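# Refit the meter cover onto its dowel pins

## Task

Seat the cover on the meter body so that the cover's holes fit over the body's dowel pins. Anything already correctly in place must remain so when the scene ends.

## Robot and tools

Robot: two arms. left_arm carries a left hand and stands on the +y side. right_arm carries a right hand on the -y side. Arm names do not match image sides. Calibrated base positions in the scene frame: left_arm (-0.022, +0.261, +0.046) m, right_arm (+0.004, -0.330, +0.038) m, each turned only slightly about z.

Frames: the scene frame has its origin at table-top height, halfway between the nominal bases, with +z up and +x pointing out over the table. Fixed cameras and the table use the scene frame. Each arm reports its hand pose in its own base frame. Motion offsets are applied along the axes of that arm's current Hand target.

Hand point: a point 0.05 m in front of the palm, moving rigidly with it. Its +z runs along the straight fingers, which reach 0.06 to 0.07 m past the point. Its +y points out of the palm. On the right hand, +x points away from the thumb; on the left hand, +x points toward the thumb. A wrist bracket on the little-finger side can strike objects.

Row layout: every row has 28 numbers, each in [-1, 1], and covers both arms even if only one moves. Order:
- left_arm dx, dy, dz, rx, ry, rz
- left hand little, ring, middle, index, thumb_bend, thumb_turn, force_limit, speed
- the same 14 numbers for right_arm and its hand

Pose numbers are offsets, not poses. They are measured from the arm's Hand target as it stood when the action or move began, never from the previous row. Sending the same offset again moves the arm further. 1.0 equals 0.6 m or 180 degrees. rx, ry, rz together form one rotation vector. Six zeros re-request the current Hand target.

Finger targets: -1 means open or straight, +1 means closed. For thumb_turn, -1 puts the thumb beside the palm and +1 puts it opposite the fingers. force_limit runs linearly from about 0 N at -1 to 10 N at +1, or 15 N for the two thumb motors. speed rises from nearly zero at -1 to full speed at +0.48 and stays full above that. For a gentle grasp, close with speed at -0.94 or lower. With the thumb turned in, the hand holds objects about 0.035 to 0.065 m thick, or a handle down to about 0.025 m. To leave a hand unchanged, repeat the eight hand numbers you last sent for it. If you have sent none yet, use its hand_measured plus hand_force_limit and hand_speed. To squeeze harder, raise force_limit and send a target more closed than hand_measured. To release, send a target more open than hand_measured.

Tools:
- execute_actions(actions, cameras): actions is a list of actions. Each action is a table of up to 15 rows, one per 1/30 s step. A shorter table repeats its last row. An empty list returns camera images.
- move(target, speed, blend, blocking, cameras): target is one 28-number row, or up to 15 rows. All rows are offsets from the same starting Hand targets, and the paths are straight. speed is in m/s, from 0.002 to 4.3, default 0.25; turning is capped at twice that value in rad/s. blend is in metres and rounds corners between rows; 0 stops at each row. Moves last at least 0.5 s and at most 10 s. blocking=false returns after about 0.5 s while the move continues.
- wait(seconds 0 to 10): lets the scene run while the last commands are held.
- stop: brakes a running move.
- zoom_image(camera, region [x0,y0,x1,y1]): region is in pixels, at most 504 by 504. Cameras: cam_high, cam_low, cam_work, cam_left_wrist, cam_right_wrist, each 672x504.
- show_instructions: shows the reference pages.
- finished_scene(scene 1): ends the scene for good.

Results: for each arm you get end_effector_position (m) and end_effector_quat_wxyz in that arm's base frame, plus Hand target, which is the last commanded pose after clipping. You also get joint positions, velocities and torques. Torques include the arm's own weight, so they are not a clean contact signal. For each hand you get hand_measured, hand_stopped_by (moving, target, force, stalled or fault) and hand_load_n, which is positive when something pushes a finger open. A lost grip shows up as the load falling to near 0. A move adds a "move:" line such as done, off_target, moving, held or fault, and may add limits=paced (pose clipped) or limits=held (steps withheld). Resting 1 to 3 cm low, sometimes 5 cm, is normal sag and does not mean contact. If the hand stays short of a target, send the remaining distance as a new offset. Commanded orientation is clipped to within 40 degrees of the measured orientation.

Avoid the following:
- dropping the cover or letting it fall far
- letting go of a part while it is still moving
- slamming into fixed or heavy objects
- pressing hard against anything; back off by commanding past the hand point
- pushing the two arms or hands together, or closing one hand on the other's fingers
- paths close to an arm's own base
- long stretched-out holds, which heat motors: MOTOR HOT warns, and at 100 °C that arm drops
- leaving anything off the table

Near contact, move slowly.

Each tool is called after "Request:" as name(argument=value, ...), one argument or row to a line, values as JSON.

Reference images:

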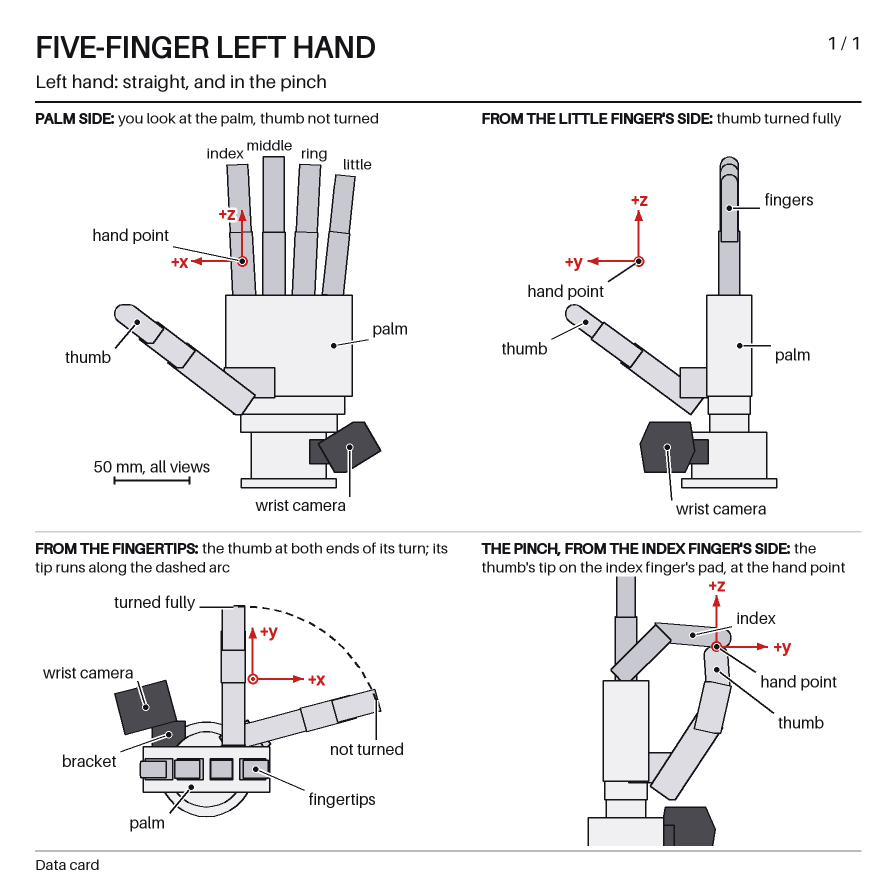

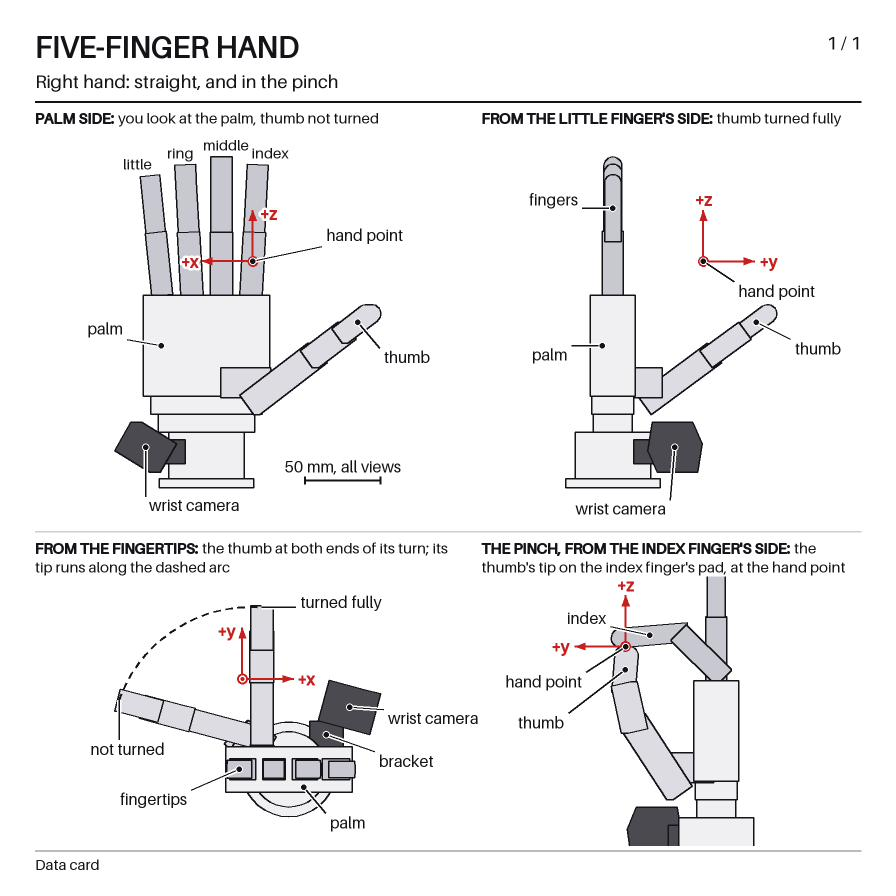

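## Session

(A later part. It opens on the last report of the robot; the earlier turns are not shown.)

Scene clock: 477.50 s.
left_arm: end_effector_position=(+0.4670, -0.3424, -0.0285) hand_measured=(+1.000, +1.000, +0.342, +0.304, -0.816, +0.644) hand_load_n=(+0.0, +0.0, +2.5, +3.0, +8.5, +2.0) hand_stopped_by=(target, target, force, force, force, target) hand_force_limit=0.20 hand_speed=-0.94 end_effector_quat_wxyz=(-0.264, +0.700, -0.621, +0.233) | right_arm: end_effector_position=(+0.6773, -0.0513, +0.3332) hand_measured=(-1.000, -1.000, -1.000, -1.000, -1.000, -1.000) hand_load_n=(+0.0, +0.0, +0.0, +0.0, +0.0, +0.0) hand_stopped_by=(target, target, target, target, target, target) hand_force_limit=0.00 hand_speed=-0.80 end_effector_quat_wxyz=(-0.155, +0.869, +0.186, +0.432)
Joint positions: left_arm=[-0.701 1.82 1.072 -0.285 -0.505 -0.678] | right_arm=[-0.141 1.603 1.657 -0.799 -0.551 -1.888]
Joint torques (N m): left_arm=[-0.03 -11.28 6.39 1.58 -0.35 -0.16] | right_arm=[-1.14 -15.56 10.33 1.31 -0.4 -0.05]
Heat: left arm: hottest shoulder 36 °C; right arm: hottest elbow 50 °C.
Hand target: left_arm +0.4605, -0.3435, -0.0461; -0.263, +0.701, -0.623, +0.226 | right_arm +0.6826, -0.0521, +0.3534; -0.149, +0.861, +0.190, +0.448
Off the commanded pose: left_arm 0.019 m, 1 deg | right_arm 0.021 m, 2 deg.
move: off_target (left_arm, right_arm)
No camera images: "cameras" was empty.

Request:
move(
  target=[0,0,0,0,0,0,1,1,0.35,0.36,-0.92,0.645,0.2,-0.9,0,0,0,0,0,0,-1,-1,-1,-1,-1,-1,0,-0.8],
  speed=0.03,
  cameras=["cam_left_wrist"],
)

Request:
zoom_image(
  camera="cam_left_wrist",
  region=[150, 200, 330, 370],
)

Scene clock: 480.03 s.
left_arm: end_effector_position=(+0.4673, -0.3426, -0.0283) hand_measured=(+1.000, +1.000, +0.342, +0.304, -0.920, +0.644) hand_load_n=(+0.0, +0.0, +0.0, +0.0, +0.0, +0.0) hand_stopped_by=(target, target, force, force, target, target) hand_force_limit=0.20 hand_speed=-0.90 end_effector_quat_wxyz=(-0.265, +0.700, -0.621, +0.234) | right_arm: end_effector_position=(+0.6773, -0.0513, +0.3332) hand_measured=(-1.000, -1.000, -1.000, -1.000, -1.000, -1.000) hand_load_n=(+0.0, +0.0, +0.0, +0.0, +0.0, +0.0) hand_stopped_by=(target, target, target, target, target, target) hand_force_limit=0.00 hand_speed=-0.80 end_effector_quat_wxyz=(-0.155, +0.869, +0.186, +0.432)
Joint positions: left_arm=[-0.701 1.82 1.072 -0.283 -0.505 -0.678] | right_arm=[-0.141 1.603 1.657 -0.799 -0.551 -1.888]
Joint torques (N m): left_arm=[-0.44 -11.34 6.28 1.58 -0.34 -0.18] | right_arm=[-1.14 -15.56 10.33 1.32 -0.4 -0.06]
Heat: left arm: hottest shoulder 36 °C; right arm: hottest elbow 50 °C.
Hand target: left_arm +0.4605, -0.3435, -0.0461; -0.263, +0.701, -0.623, +0.226 | right_arm +0.6826, -0.0521, +0.3534; -0.149, +0.861, +0.190, +0.448
Off the commanded pose: left_arm 0.019 m, 1 deg | right_arm 0.021 m, 2 deg.
move: off_target (left_arm, right_arm)
Images, in order (width x height): cam_left_wrist 672x504.

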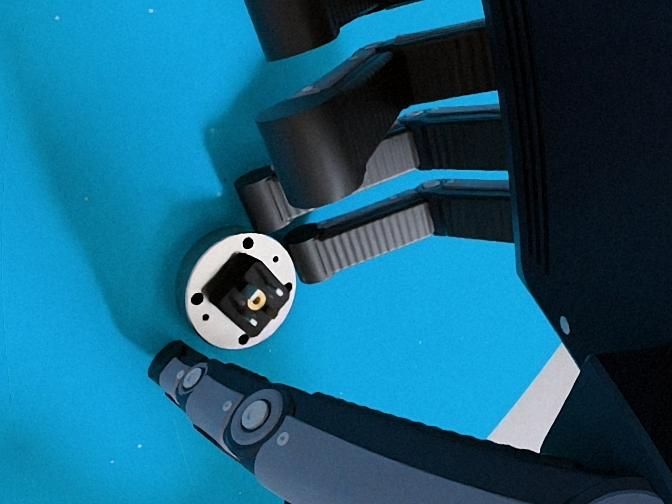

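Scaled by 2.800 from the camera's 672x504 image, which has a finer 960x720 frame.

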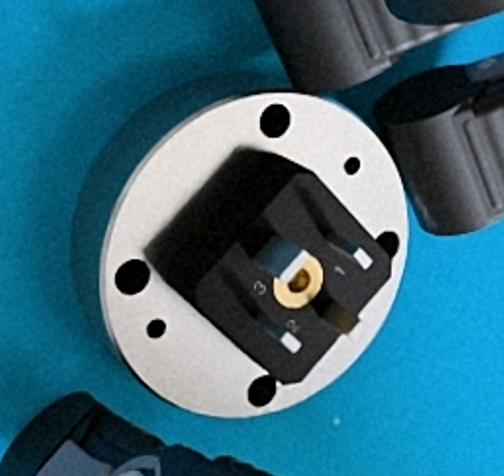

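Request:
move(
  target=[
    [-0.00132,-0.09745,-0.11379,0,0,0,1,1,0.35,0.36,-0.92,0.645,0.2,-0.9,0,0,0,0,0,0,-1,-1,-1,-1,-1,-1,0,-0.8],
    [-0.1954,-0.02312,-0.27605,0.00091,0.06713,0.07838,1,1,0.35,0.36,-0.92,0.645,0.2,-0.9,0,0,0,0,0,0,-1,-1,-1,-1,-1,-1,0,-0.8],
  ],
  speed=[0.06,0.1],
  blend=[0.01,0],
  cameras=["cam_work","cam_left_wrist"],
)

Request:
zoom_image(
  camera="cam_work",
  region=[490, 235, 550, 295],
)

Scene clock: 485.83 s.
left_arm: end_effector_position=(+0.3535, -0.2481, +0.0929) hand_measured=(+1.000, +1.000, +0.342, +0.304, -0.920, +0.644) hand_load_n=(+0.0, +0.0, +0.0, +0.0, +0.0, +0.0) hand_stopped_by=(target, target, force, force, target, target) hand_force_limit=0.20 hand_speed=-0.90 end_effector_quat_wxyz=(+0.222, -0.593, +0.726, -0.270) | right_arm: end_effector_position=(+0.6773, -0.0513, +0.3332) hand_measured=(-1.000, -1.000, -1.000, -1.000, -1.000, -1.000) hand_load_n=(+0.0, +0.0, +0.0, +0.0, +0.0, +0.5) hand_stopped_by=(target, target, target, target, target, target) hand_force_limit=0.00 hand_speed=-0.80 end_effector_quat_wxyz=(-0.155, +0.869, +0.186, +0.432)
Joint positions: left_arm=[-0.624 1.227 0.758 -0.433 -0.273 -0.327] | right_arm=[-0.141 1.603 1.657 -0.799 -0.551 -1.888]
Joint torques (N m): left_arm=[0.97 -7.36 7.58 1.13 -0.04 0.14] | right_arm=[-1.14 -15.5 10.32 1.32 -0.41 -0.05]
Heat: left arm: hottest shoulder 36 °C; right arm: hottest elbow 50 °C.
Hand target: left_arm +0.3501, -0.2403, +0.0901; +0.223, -0.591, +0.728, -0.265 | right_arm +0.6826, -0.0521, +0.3534; -0.149, +0.861, +0.190, +0.448
Off the commanded pose: left_arm 0.009 m, 1 deg | right_arm 0.021 m, 2 deg.
move: off_target (right_arm)
Images, in order (width x height): cam_work 672x504, cam_left_wrist 672x504.

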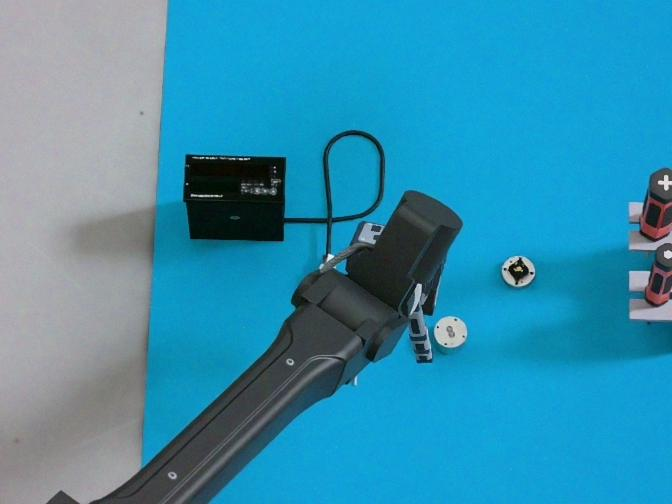

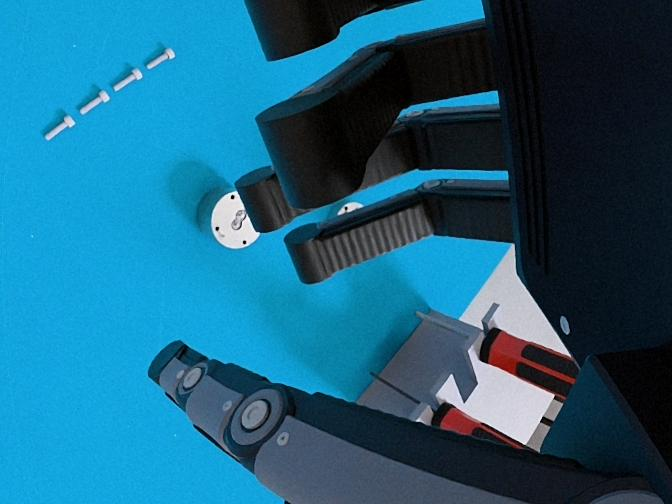

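Scaled by 8.400 from the camera's 672x504 image, which has a finer 960x720 frame.

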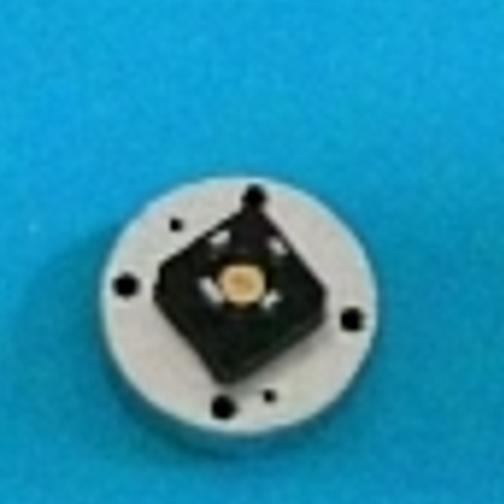

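Request:
zoom_image(
  camera="cam_work",
  region=[514, 252, 526, 264],
)

Request:
zoom_image(
  camera="cam_work",
  region=[499, 263, 511, 275],
)

Request:
zoom_image(
  camera="cam_work",
  region=[526, 267, 538, 279],
)

Request:
zoom_image(
  camera="cam_work",
  region=[511, 277, 523, 289],
)

Request:
zoom_image(
  camera="cam_work",
  region=[430, 305, 480, 355],
)

Scaled by 42.000 from the camera's 672x504 image, which has a finer 960x720 frame.

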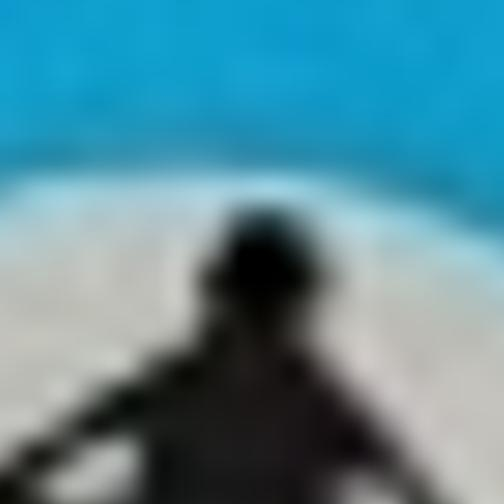

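Scaled by 42.000 from the camera's 672x504 image, which has a finer 960x720 frame.

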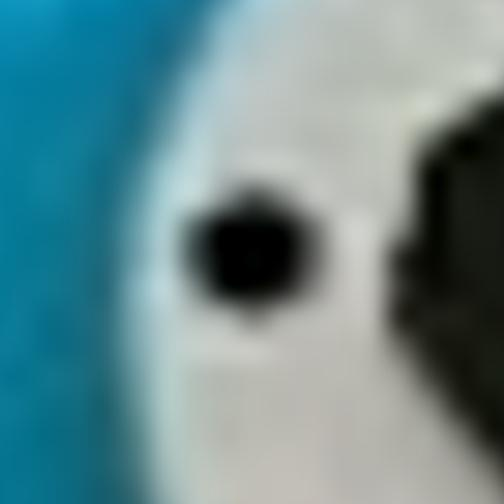

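Scaled by 42.000 from the camera's 672x504 image, which has a finer 960x720 frame.

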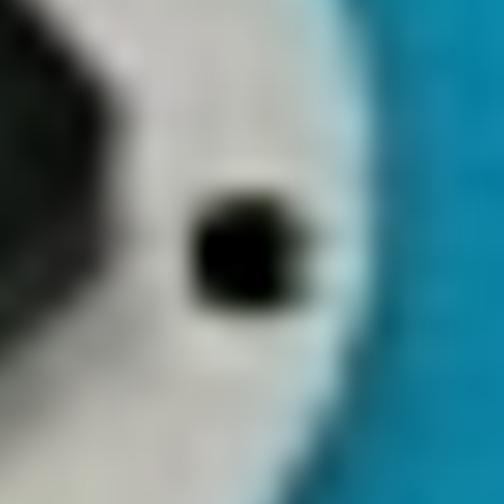

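Scaled by 42.000 from the camera's 672x504 image, which has a finer 960x720 frame.

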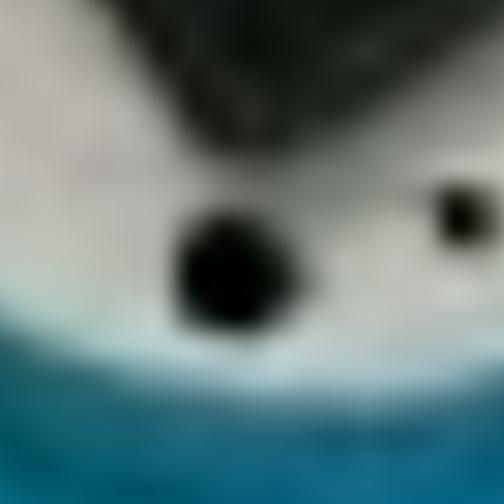

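Scaled by 10.080 from the camera's 672x504 image, which has a finer 960x720 frame.

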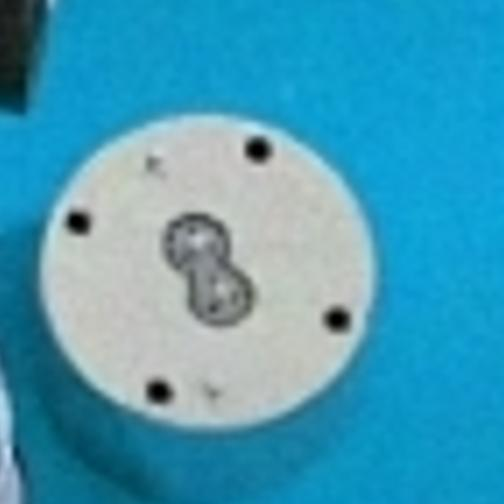

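Request:
move(
  target=[
    [0.13887,-0.12325,0.16972,-0.00063,-0.04645,-0.05423,1,1,0.15,0.15,-1,0.645,0.2,-0.5,0,0,0,0,0,0,-1,-1,-1,-1,-1,-1,0,-0.8],
    [0.14018,-0.0258,0.2835,-0.00063,-0.04645,-0.05423,1,1,0.15,0.15,-1,0.645,0.2,-0.5,0,0,0,0,0,0,-1,-1,-1,-1,-1,-1,0,-0.8],
  ],
  speed=[0.12,0.07],
  blend=[0.01,0],
  cameras=["cam_left_wrist"],
)

Request:
zoom_image(
  camera="cam_left_wrist",
  region=[150, 200, 330, 370],
)

Scene clock: 494.73 s.
left_arm: end_effector_position=(+0.4595, -0.3453, -0.0120) hand_measured=(+1.000, +1.000, +0.150, +0.150, -1.000, +0.644) hand_load_n=(+0.0, +0.0, +0.0, +0.0, +0.0, +0.0) hand_stopped_by=(target, target, target, target, target, target) hand_force_limit=0.20 hand_speed=-0.50 end_effector_quat_wxyz=(-0.253, +0.668, -0.655, +0.247) | right_arm: end_effector_position=(+0.6773, -0.0513, +0.3332) hand_measured=(-1.000, -1.000, -1.000, -1.000, -1.000, -1.000) hand_load_n=(+0.0, +0.0, +0.0, +0.0, +0.0, +0.0) hand_stopped_by=(target, target, target, target, target, target) hand_force_limit=0.00 hand_speed=-0.80 end_effector_quat_wxyz=(-0.155, +0.869, +0.186, +0.432)
Joint positions: left_arm=[-0.699 1.771 1.048 -0.262 -0.452 -0.58] | right_arm=[-0.141 1.603 1.657 -0.799 -0.551 -1.888]
Joint torques (N m): left_arm=[-0.26 -10.81 6.61 1.44 -0.32 -0.16] | right_arm=[-1.2 -15.56 10.32 1.35 -0.41 -0.05]
Heat: left arm: hottest shoulder 36 °C; right arm: hottest elbow 50 °C.
Hand target: left_arm +0.4531, -0.3461, -0.0300; -0.251, +0.669, -0.657, +0.239 | right_arm +0.6826, -0.0521, +0.3534; -0.149, +0.861, +0.190, +0.448
Off the commanded pose: left_arm 0.019 m, 1 deg | right_arm 0.021 m, 2 deg.
move: off_target (left_arm, right_arm)
Images, in order (width x height): cam_left_wrist 672x504.

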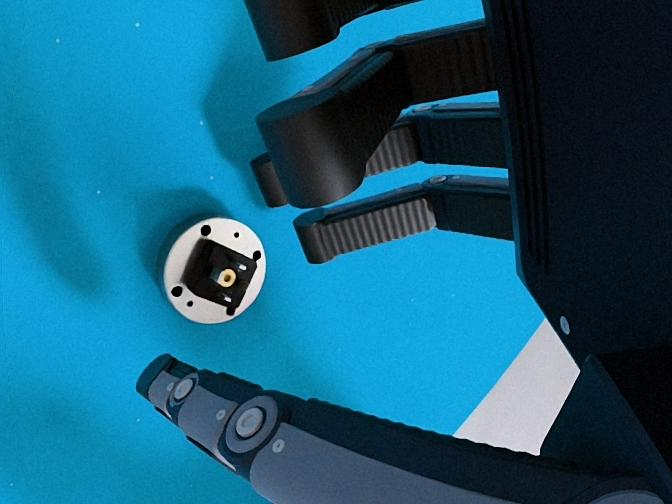

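Scaled by 2.800 from the camera's 672x504 image, which has a finer 960x720 frame.

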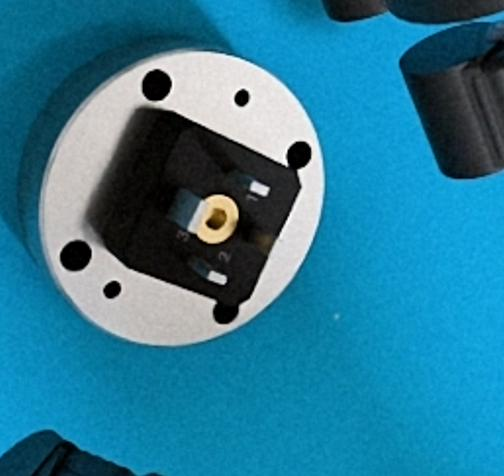

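Request:
move(
  target=[0.00012,0.00867,0.01011,0,0,0,1,1,0.15,0.15,-1,0.645,0.2,-0.5,0,0,0,0,0,0,-1,-1,-1,-1,-1,-1,0,-0.8],
  speed=0.03,
  cameras=["cam_left_wrist"],
)

Request:
zoom_image(
  camera="cam_left_wrist",
  region=[150, 200, 330, 370],
)

Scene clock: 497.60 s.
left_arm: end_effector_position=(+0.4619, -0.3472, -0.0165) hand_measured=(+1.000, +1.000, +0.150, +0.150, -1.000, +0.644) hand_load_n=(+0.0, +0.0, +0.0, +0.0, +0.0, +0.0) hand_stopped_by=(target, target, target, target, target, target) hand_force_limit=0.20 hand_speed=-0.50 end_effector_quat_wxyz=(-0.253, +0.668, -0.654, +0.250) | right_arm: end_effector_position=(+0.6773, -0.0513, +0.3332) hand_measured=(-1.000, -1.000, -1.000, -1.000, -1.000, -1.000) hand_load_n=(+0.0, +0.0, +0.0, +0.0, +0.0, +0.0) hand_stopped_by=(target, target, target, target, target, target) hand_force_limit=0.00 hand_speed=-0.80 end_effector_quat_wxyz=(-0.155, +0.869, +0.186, +0.432)
Joint positions: left_arm=[-0.699 1.784 1.048 -0.242 -0.452 -0.58] | right_arm=[-0.141 1.603 1.657 -0.799 -0.551 -1.888]
Joint torques (N m): left_arm=[-0.44 -10.81 6.08 1.62 -0.3 -0.17] | right_arm=[-1.2 -15.56 10.33 1.33 -0.4 -0.05]
Heat: left arm: hottest shoulder 36 °C; right arm: hottest elbow 50 °C.
Hand target: left_arm +0.4531, -0.3461, -0.0380; -0.251, +0.669, -0.657, +0.239 | right_arm +0.6826, -0.0521, +0.3534; -0.149, +0.861, +0.190, +0.448
Off the commanded pose: left_arm 0.023 m, 1 deg | right_arm 0.021 m, 2 deg.
move: off_target (left_arm, right_arm)
Images, in order (width x height): cam_left_wrist 672x504.

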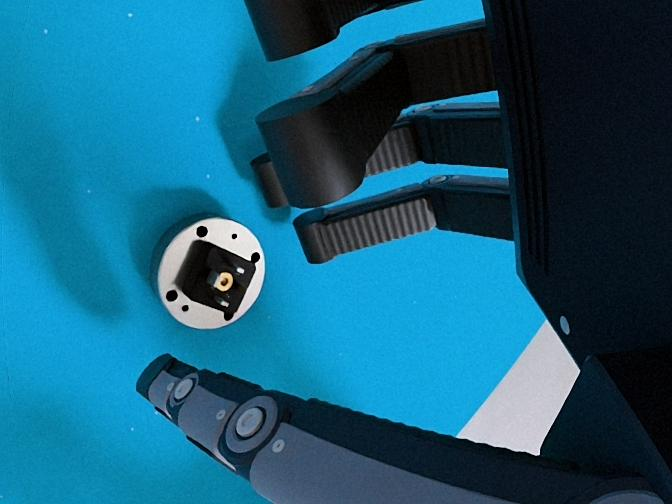

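Scaled by 2.800 from the camera's 672x504 image, which has a finer 960x720 frame.

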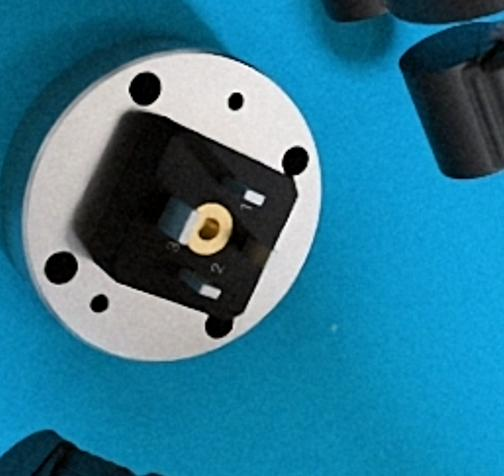

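Request:
move(
  target=[-0.01865,0.00353,0.01035,0,0,0,1,1,0.15,0.15,-1,0.645,0.2,-0.5,0,0,0,0,0,0,-1,-1,-1,-1,-1,-1,0,-0.8],
  speed=0.03,
  cameras=["cam_left_wrist"],
)

Request:
zoom_image(
  camera="cam_left_wrist",
  region=[150, 200, 330, 370],
)

Scene clock: 505.57 s.
left_arm: end_effector_position=(+0.4602, -0.3433, -0.0214) hand_measured=(+1.000, +1.000, +0.150, +0.150, -1.000, +0.644) hand_load_n=(+0.0, +0.0, -6.0, +0.0, +0.0, +0.0) hand_stopped_by=(target, target, target, target, target, target) hand_force_limit=0.20 hand_speed=-0.50 end_effector_quat_wxyz=(-0.254, +0.668, -0.652, +0.253) | right_arm: end_effector_position=(+0.6773, -0.0513, +0.3332) hand_measured=(-1.000, -1.000, -1.000, -1.000, -1.000, -1.000) hand_load_n=(+0.0, +0.0, +0.0, +0.0, +0.0, +0.0) hand_stopped_by=(target, target, target, target, target, target) hand_force_limit=0.00 hand_speed=-0.80 end_effector_quat_wxyz=(-0.155, +0.869, +0.186, +0.432)
Joint positions: left_arm=[-0.696 1.784 1.027 -0.215 -0.452 -0.578] | right_arm=[-0.141 1.603 1.657 -0.799 -0.551 -1.888]
Joint torques (N m): left_arm=[1.32 -10.29 5.65 1.8 0.08 0.03] | right_arm=[-1.2 -15.62 10.33 1.32 -0.41 -0.05]
Heat: left arm: hottest shoulder 36 °C; right arm: hottest elbow 50 °C.
Hand target: left_arm +0.4553, -0.3349, -0.0439; -0.251, +0.669, -0.657, +0.239 | right_arm +0.6826, -0.0521, +0.3534; -0.149, +0.861, +0.190, +0.448
Off the commanded pose: left_arm 0.025 m, 2 deg | right_arm 0.021 m, 2 deg.
move: off_target (left_arm, right_arm)
Images, in order (width x height): cam_left_wrist 672x504.

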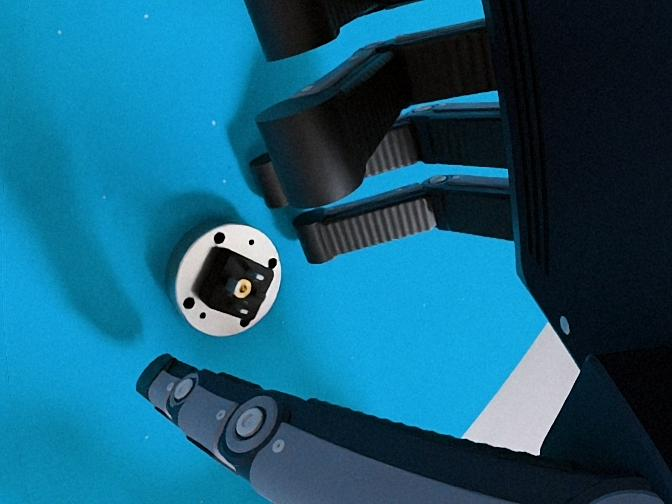

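Scaled by 2.800 from the camera's 672x504 image, which has a finer 960x720 frame.

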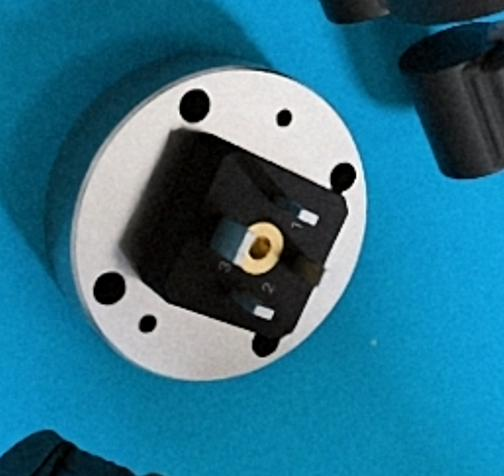

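Request:
move(
  target=[0,0,0,0,0,0,1,1,0.34,0.30,-1,0.645,0.2,-0.6,0,0,0,0,0,0,-1,-1,-1,-1,-1,-1,0,-0.8],
  speed=0.03,
  cameras=["cam_left_wrist"],
)

Request:
zoom_image(
  camera="cam_left_wrist",
  region=[150, 200, 330, 370],
)

Scene clock: 507.50 s.
left_arm: end_effector_position=(+0.4582, -0.3427, -0.0240) hand_measured=(+1.000, +1.000, +0.340, +0.300, -1.000, +0.644) hand_load_n=(+0.0, +0.5, +0.0, +0.0, +0.0, +0.0) hand_stopped_by=(target, target, target, target, target, target) hand_force_limit=0.20 hand_speed=-0.60 end_effector_quat_wxyz=(-0.252, +0.668, -0.654, +0.252) | right_arm: end_effector_position=(+0.6773, -0.0513, +0.3332) hand_measured=(-1.000, -1.000, -1.000, -1.000, -1.000, -1.000) hand_load_n=(+0.0, +0.0, +0.0, +0.0, +0.0, +0.0) hand_stopped_by=(target, target, target, target, target, target) hand_force_limit=0.00 hand_speed=-0.80 end_effector_quat_wxyz=(-0.155, +0.869, +0.186, +0.432)
Joint positions: left_arm=[-0.696 1.785 1.022 -0.211 -0.447 -0.577] | right_arm=[-0.141 1.603 1.657 -0.799 -0.551 -1.888]
Joint torques (N m): left_arm=[0.79 -10.64 6.24 1.58 -0.17 0.04] | right_arm=[-1.2 -15.56 10.32 1.32 -0.41 -0.06]
Heat: left arm: hottest shoulder 37 °C; right arm: hottest elbow 50 °C.
Hand target: left_arm +0.4553, -0.3348, -0.0440; -0.251, +0.669, -0.657, +0.239 | right_arm +0.6826, -0.0521, +0.3534; -0.149, +0.861, +0.190, +0.448
Off the commanded pose: left_arm 0.022 m, 2 deg | right_arm 0.021 m, 2 deg.
move: off_target (left_arm, right_arm)
Images, in order (width x height): cam_left_wrist 672x504.

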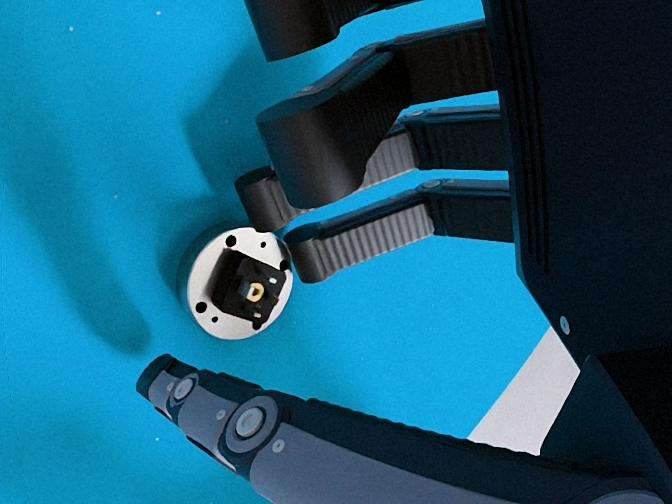

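Scaled by 2.800 from the camera's 672x504 image, which has a finer 960x720 frame.

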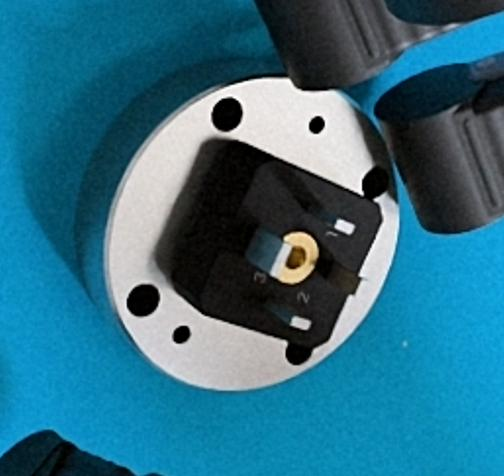

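Request:
move(
  target=[-0.00185,0.00606,0.00578,-0.00226,-0.00132,0.00116,1,1,0.34,0.30,-1,0.645,0.2,-0.6,0,0,0,0,0,0,-1,-1,-1,-1,-1,-1,0,-0.8],
  speed=0.03,
  cameras=["cam_left_wrist"],
)

Request:
zoom_image(
  camera="cam_left_wrist",
  region=[150, 200, 330, 370],
)

Scene clock: 511.03 s.
left_arm: end_effector_position=(+0.4587, -0.3423, -0.0264) hand_measured=(+1.000, +1.000, +0.340, +0.300, -1.000, +0.644) hand_load_n=(+0.0, +0.0, +0.0, +0.0, +0.0, +0.0) hand_stopped_by=(target, target, target, target, target, target) hand_force_limit=0.20 hand_speed=-0.60 end_effector_quat_wxyz=(-0.252, +0.668, -0.653, +0.251) | right_arm: end_effector_position=(+0.6773, -0.0513, +0.3332) hand_measured=(-1.000, -1.000, -1.000, -1.000, -1.000, -1.000) hand_load_n=(+0.0, +0.0, +0.0, +0.0, +0.0, +0.0) hand_stopped_by=(target, target, target, target, target, target) hand_force_limit=0.00 hand_speed=-0.80 end_effector_quat_wxyz=(-0.155, +0.869, +0.186, +0.432)
Joint positions: left_arm=[-0.694 1.791 1.022 -0.206 -0.447 -0.577] | right_arm=[-0.141 1.603 1.657 -0.799 -0.551 -1.888]
Joint torques (N m): left_arm=[1.03 -10.75 6.06 1.55 -0.11 0.05] | right_arm=[-1.2 -15.56 10.33 1.32 -0.41 -0.05]
Heat: left arm: hottest shoulder 37 °C; right arm: hottest elbow 50 °C.
Hand target: left_arm +0.4547, -0.3337, -0.0490; -0.250, +0.669, -0.659, +0.235 | right_arm +0.6826, -0.0521, +0.3534; -0.149, +0.861, +0.190, +0.448
Off the commanded pose: left_arm 0.024 m, 2 deg | right_arm 0.021 m, 2 deg.
move: off_target (left_arm, right_arm)
Images, in order (width x height): cam_left_wrist 672x504.

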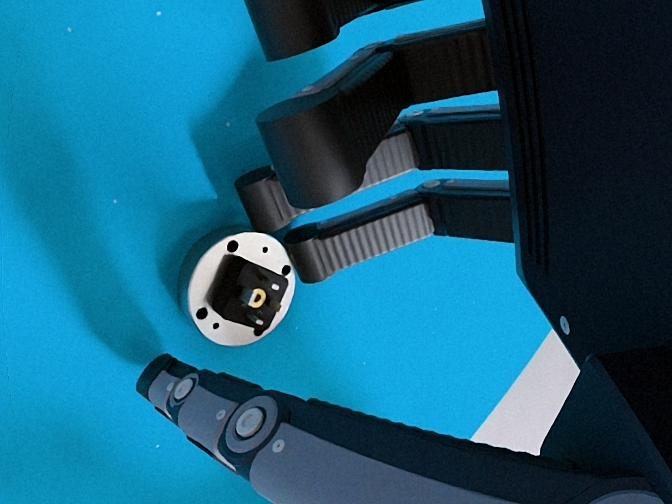

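Scaled by 2.800 from the camera's 672x504 image, which has a finer 960x720 frame.

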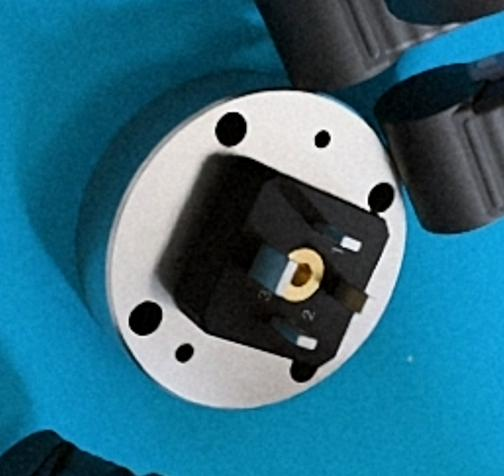

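Request:
move(
  target=[-0.00095,0.0058,0.0048,-0.0020,-0.00117,0.00103,1,1,0.34,0.30,-1,0.645,0.2,-0.6,0,0,0,0,0,0,-1,-1,-1,-1,-1,-1,0,-0.8],
  speed=0.03,
  cameras=["cam_left_wrist"],
)

Request:
zoom_image(
  camera="cam_left_wrist",
  region=[150, 200, 330, 370],
)

Scene clock: 512.40 s.
left_arm: end_effector_position=(+0.4578, -0.3417, -0.0310) hand_measured=(+1.000, +1.000, +0.340, +0.300, -1.000, +0.644) hand_load_n=(+0.0, +0.0, -1.0, +0.0, +0.0, -0.5) hand_stopped_by=(target, target, target, target, target, target) hand_force_limit=0.20 hand_speed=-0.60 end_effector_quat_wxyz=(-0.251, +0.668, -0.655, +0.248) | right_arm: end_effector_position=(+0.6773, -0.0513, +0.3332) hand_measured=(-1.000, -1.000, -1.000, -1.000, -1.000, -1.000) hand_load_n=(+0.0, +0.0, +0.0, +0.0, -0.5, +0.0) hand_stopped_by=(target, target, target, target, target, target) hand_force_limit=0.00 hand_speed=-0.80 end_effector_quat_wxyz=(-0.155, +0.869, +0.186, +0.432)
Joint positions: left_arm=[-0.694 1.799 1.022 -0.206 -0.446 -0.577] | right_arm=[-0.141 1.603 1.657 -0.799 -0.551 -1.888]
Joint torques (N m): left_arm=[0.97 -10.34 6.2 1.43 -0.07 0.06] | right_arm=[-1.2 -15.5 10.33 1.32 -0.41 -0.05]
Heat: left arm: hottest shoulder 37 °C; right arm: hottest elbow 50 °C.
Hand target: left_arm +0.4540, -0.3332, -0.0533; -0.250, +0.670, -0.660, +0.231 | right_arm +0.6826, -0.0521, +0.3534; -0.149, +0.861, +0.190, +0.448
Off the commanded pose: left_arm 0.024 m, 2 deg | right_arm 0.021 m, 2 deg.
move: off_target (left_arm, right_arm)
Images, in order (width x height): cam_left_wrist 672x504.

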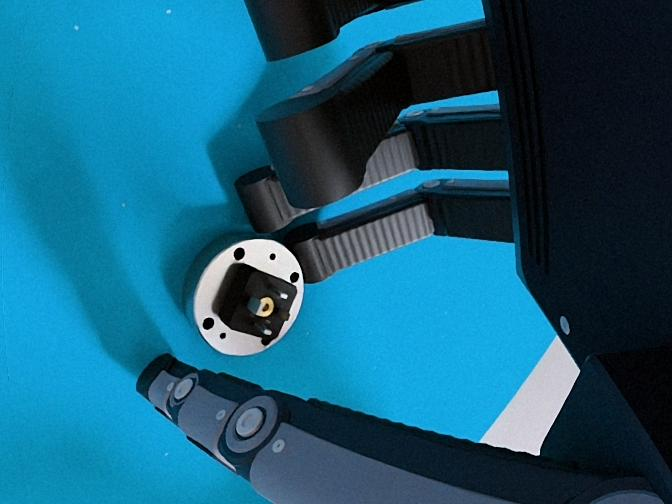

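Scaled by 2.800 from the camera's 672x504 image, which has a finer 960x720 frame.

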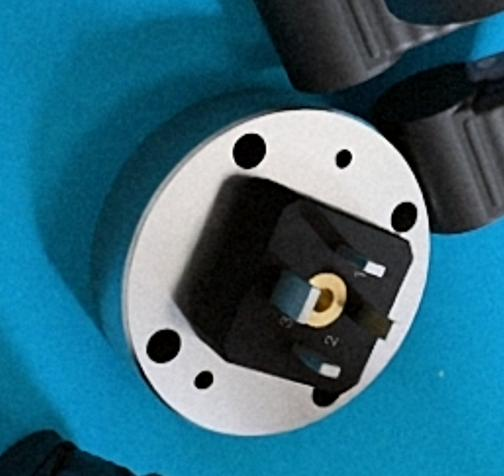

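Request:
move(
  target=[
    [0.02297,-0.04813,-0.05435,0.00427,0.0025,-0.00219,1,1,0.34,0.30,-1,0.645,0.2,-0.6,0,0,0,0,0,0,-1,-1,-1,-1,-1,-1,0,-0.8],
    [0.0190,-0.00467,-0.01242,0.00427,0.0025,-0.00219,1,1,0.34,0.30,-1,0.645,0.2,-0.6,0,0,0,0,0,0,-1,-1,-1,-1,-1,-1,0,-0.8],
  ],
  speed=[0.05,0.04],
  blend=[0.003,0],
  cameras=["cam_left_wrist"],
)

Request:
zoom_image(
  camera="cam_left_wrist",
  region=[150, 200, 330, 370],
)

Scene clock: 518.87 s.
left_arm: end_effector_position=(+0.4553, -0.3406, -0.0309) hand_measured=(+1.000, +1.000, +0.340, +0.300, -1.000, +0.644) hand_load_n=(+0.0, +0.5, +0.0, -0.5, +0.0, +0.0) hand_stopped_by=(target, target, target, target, target, target) hand_force_limit=0.20 hand_speed=-0.60 end_effector_quat_wxyz=(-0.253, +0.669, -0.655, +0.243) | right_arm: end_effector_position=(+0.6773, -0.0513, +0.3332) hand_measured=(-1.000, -1.000, -1.000, -1.000, -1.000, -1.000) hand_load_n=(+0.0, +0.0, +0.0, +0.0, +0.0, +0.0) hand_stopped_by=(target, target, target, target, target, target) hand_force_limit=0.00 hand_speed=-0.80 end_effector_quat_wxyz=(-0.155, +0.869, +0.186, +0.432)
Joint positions: left_arm=[-0.698 1.796 1.022 -0.219 -0.453 -0.582] | right_arm=[-0.141 1.603 1.657 -0.799 -0.551 -1.888]
Joint torques (N m): left_arm=[-0.67 -10.87 6.97 1.59 -0.29 -0.13] | right_arm=[-1.2 -15.56 10.32 1.29 -0.41 -0.06]
Heat: left arm: hottest shoulder 37 °C; right arm: hottest elbow 51 °C.
Hand target: left_arm +0.4516, -0.3446, -0.0461; -0.251, +0.669, -0.657, +0.239 | right_arm +0.6826, -0.0521, +0.3534; -0.149, +0.861, +0.190, +0.448
Off the commanded pose: left_arm 0.016 m, 1 deg | right_arm 0.021 m, 2 deg.
move: off_target (left_arm, right_arm)
Images, in order (width x height): cam_left_wrist 672x504.

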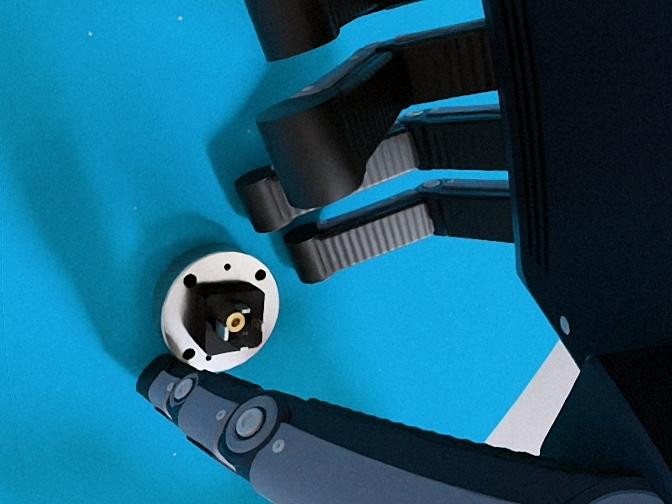

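Scaled by 2.800 from the camera's 672x504 image, which has a finer 960x720 frame.

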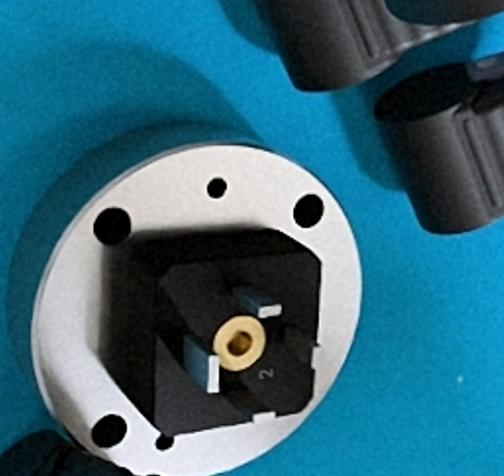

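Request:
move(
  target=[
    [-0.0104,-0.0456,-0.0725,0,0,0,1,1,0.34,0.30,-1,0.645,0.2,-0.6,0,0,0,0,0,0,-1,-1,-1,-1,-1,-1,0,-0.8],
    [-0.1796,-0.02082,-0.2783,0,0,0,1,1,0.34,0.30,-1,0.645,0.2,-0.6,0,0,0,0,0,0,-1,-1,-1,-1,-1,-1,0,-0.8],
  ],
  speed=[0.06,0.12],
  blend=[0.01,0],
  cameras=["cam_work"],
)

Request:
zoom_image(
  camera="cam_work",
  region=[480, 240, 540, 300],
)

Scene clock: 525.43 s.
left_arm: end_effector_position=(+0.3562, -0.2505, +0.0951) hand_measured=(+1.000, +1.000, +0.340, +0.300, -1.000, +0.644) hand_load_n=(+0.0, +0.0, +0.0, +0.0, +0.0, +0.0) hand_stopped_by=(target, target, target, target, target, target) hand_force_limit=0.20 hand_speed=-0.60 end_effector_quat_wxyz=(-0.250, +0.670, -0.653, +0.250) | right_arm: end_effector_position=(+0.6773, -0.0513, +0.3332) hand_measured=(-1.000, -1.000, -1.000, -1.000, -1.000, -1.000) hand_load_n=(+0.0, +0.0, +0.0, +0.0, +0.0, +0.0) hand_stopped_by=(target, target, target, target, target, target) hand_force_limit=0.00 hand_speed=-0.80 end_effector_quat_wxyz=(-0.155, +0.869, +0.186, +0.432)
Joint positions: left_arm=[-0.679 1.248 0.788 -0.515 -0.437 -0.569] | right_arm=[-0.141 1.603 1.657 -0.799 -0.551 -1.888]
Joint torques (N m): left_arm=[1.14 -7.88 7.41 0.61 -0.14 0.09] | right_arm=[-1.2 -15.56 10.33 1.32 -0.41 -0.06]
Heat: left arm: hottest shoulder 37 °C; right arm: hottest elbow 51 °C.
Hand target: left_arm +0.3503, -0.2405, +0.0900; -0.251, +0.669, -0.657, +0.239 | right_arm +0.6826, -0.0521, +0.3534; -0.149, +0.861, +0.190, +0.448
Off the commanded pose: left_arm 0.013 m, 1 deg | right_arm 0.021 m, 2 deg.
move: off_target (left_arm, right_arm)
Images, in order (width x height): cam_work 672x504.

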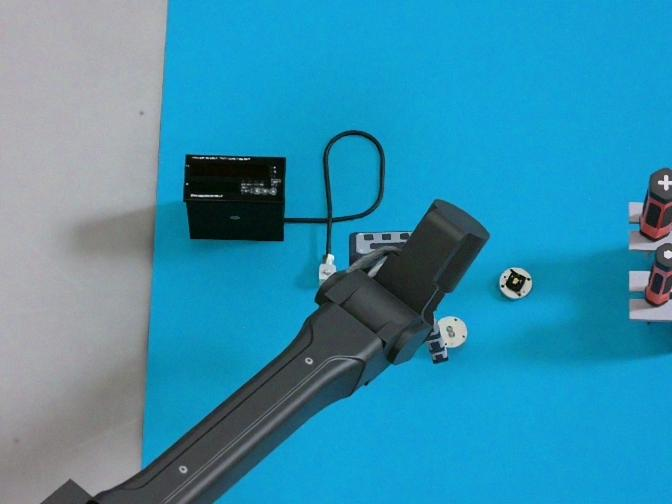

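Scaled by 8.400 from the camera's 672x504 image, which has a finer 960x720 frame.

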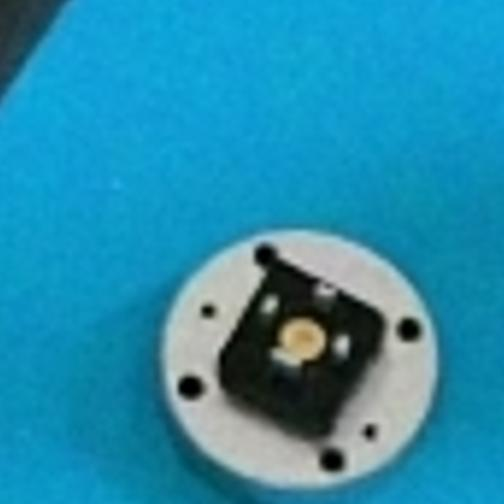

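Request:
move(
  target=[
    [0.15485,-0.0645,0.14093,-0.00122,-0.09033,-0.10547,1,1,0.34,0.30,-1,0.645,0.2,-0.6,0,0,0,0,0,0,-1,-1,-1,-1,-1,-1,0,-0.8],
    [0.1560,0.01997,0.23955,-0.00122,-0.09033,-0.10547,1,1,0.34,0.30,-1,0.645,0.2,-0.6,0,0,0,0,0,0,-1,-1,-1,-1,-1,-1,0,-0.8],
  ],
  speed=[0.12,0.06],
  blend=[0.01,0],
  cameras=["cam_left_wrist","cam_work"],
)

Request:
zoom_image(
  camera="cam_left_wrist",
  region=[150, 200, 330, 370],
)

Scene clock: 533.13 s.
left_arm: end_effector_position=(+0.4439, -0.3319, -0.0082) hand_measured=(+1.000, +1.000, +0.340, +0.300, -1.000, +0.644) hand_load_n=(+0.0, +0.0, +0.0, +0.0, +0.0, +0.0) hand_stopped_by=(target, target, target, target, target, target) hand_force_limit=0.20 hand_speed=-0.60 end_effector_quat_wxyz=(-0.295, +0.796, -0.493, +0.189) | right_arm: end_effector_position=(+0.6773, -0.0513, +0.3332) hand_measured=(-1.000, -1.000, -1.000, -1.000, -1.000, -1.000) hand_load_n=(+0.0, +0.0, +0.0, +0.0, +0.0, +0.0) hand_stopped_by=(target, target, target, target, target, target) hand_force_limit=0.00 hand_speed=-0.80 end_effector_quat_wxyz=(-0.155, +0.869, +0.186, +0.432)
Joint positions: left_arm=[-0.76 1.789 1.118 -0.599 -0.66 -1.117] | right_arm=[-0.141 1.603 1.657 -0.799 -0.551 -1.888]
Joint torques (N m): left_arm=[-0.44 -10.64 6.19 1.16 -0.53 -0.16] | right_arm=[-1.2 -15.5 10.33 1.32 -0.4 -0.05]
Heat: left arm: hottest shoulder 37 °C; right arm: hottest elbow 51 °C.
Hand target: left_arm +0.4366, -0.3312, -0.0278; -0.297, +0.796, -0.497, +0.179 | right_arm +0.6826, -0.0521, +0.3534; -0.149, +0.861, +0.190, +0.448
Off the commanded pose: left_arm 0.021 m, 1 deg | right_arm 0.021 m, 2 deg.
move: off_target (left_arm, right_arm)
Images, in order (width x height): cam_work 672x504, cam_left_wrist 672x504.

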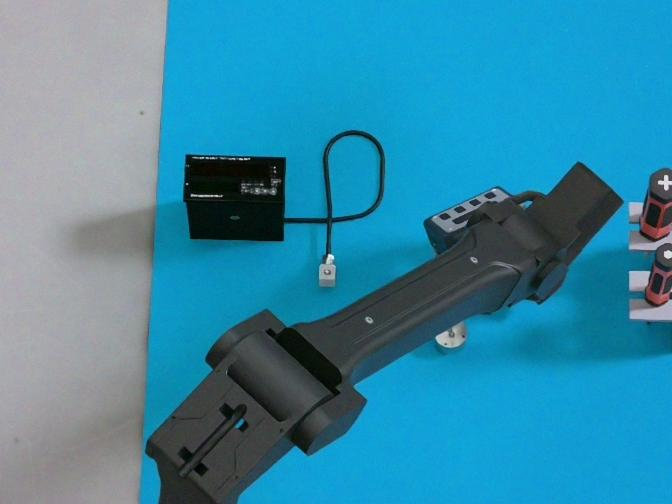

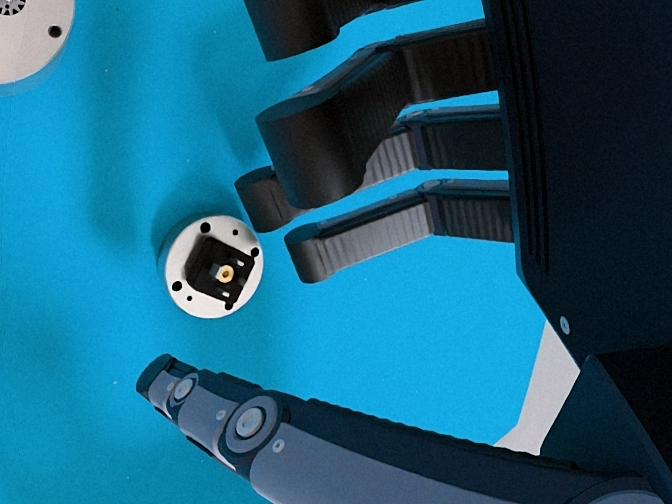

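Scaled by 2.800 from the camera's 672x504 image, which has a finer 960x720 frame.

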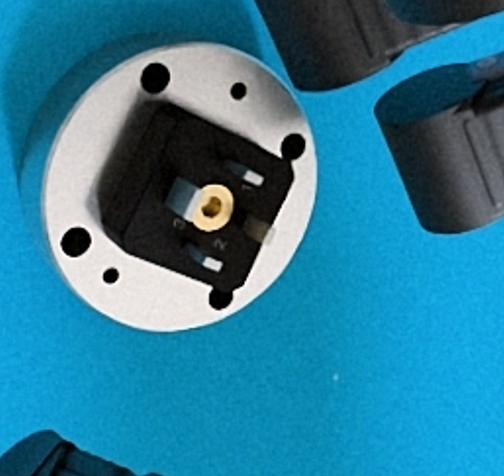

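Request:
move(
  target=[-0.00723,-0.00063,0.02253,0.00161,-0.002,0.00169,1,1,0.34,0.30,-1,0.645,0.2,-0.6,0,0,0,0,0,0,-1,-1,-1,-1,-1,-1,0,-0.8],
  speed=0.04,
  cameras=["cam_left_wrist"],
)

Request:
zoom_image(
  camera="cam_left_wrist",
  region=[150, 200, 330, 370],
)

Scene clock: 538.17 s.
left_arm: end_effector_position=(+0.4451, -0.3324, -0.0182) hand_measured=(+1.000, +1.000, +0.340, +0.300, -1.000, +0.644) hand_load_n=(+0.0, +0.0, +0.0, +0.0, +0.0, +0.0) hand_stopped_by=(target, target, target, target, target, target) hand_force_limit=0.20 hand_speed=-0.60 end_effector_quat_wxyz=(-0.295, +0.796, -0.492, +0.193) | right_arm: end_effector_position=(+0.6773, -0.0513, +0.3332) hand_measured=(-1.000, -1.000, -1.000, -1.000, -1.000, -1.000) hand_load_n=(+0.0, +0.0, +0.0, +0.0, +0.0, +0.0) hand_stopped_by=(target, target, target, target, target, target) hand_force_limit=0.00 hand_speed=-0.80 end_effector_quat_wxyz=(-0.155, +0.869, +0.186, +0.432)
Joint positions: left_arm=[-0.76 1.806 1.108 -0.564 -0.662 -1.117] | right_arm=[-0.141 1.603 1.657 -0.799 -0.551 -1.888]
Joint torques (N m): left_arm=[0.97 -10.75 6.16 1.05 -0.5 0.12] | right_arm=[-1.2 -15.56 10.33 1.33 -0.4 -0.05]
Heat: left arm: hottest shoulder 37 °C; right arm: hottest elbow 51 °C.
Hand target: left_arm +0.4427, -0.3231, -0.0380; -0.301, +0.794, -0.498, +0.177 | right_arm +0.6826, -0.0521, +0.3534; -0.149, +0.861, +0.190, +0.448
Off the commanded pose: left_arm 0.022 m, 2 deg | right_arm 0.021 m, 2 deg.
move: off_target (left_arm, right_arm)
Images, in order (width x height): cam_left_wrist 672x504.

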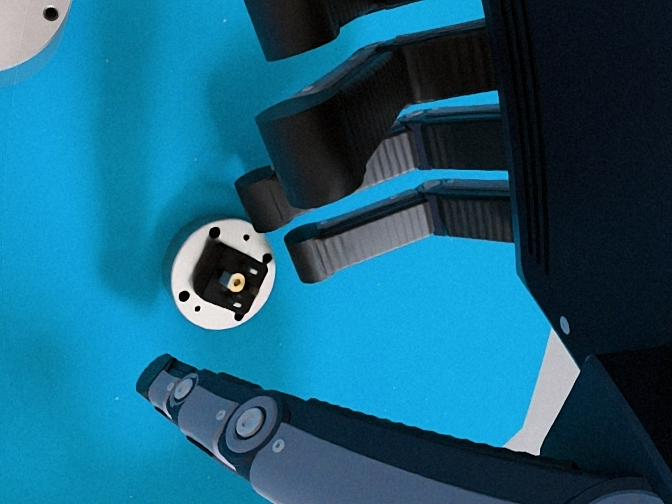

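Scaled by 2.800 from the camera's 672x504 image, which has a finer 960x720 frame.

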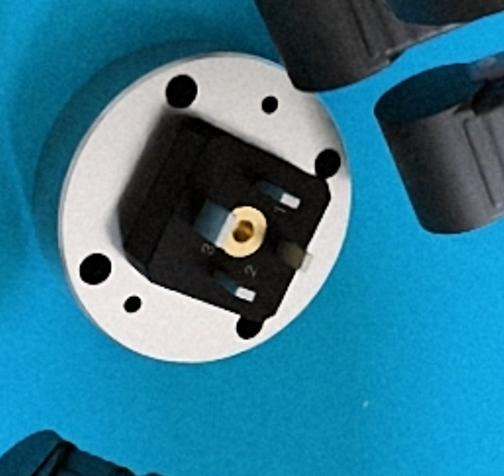

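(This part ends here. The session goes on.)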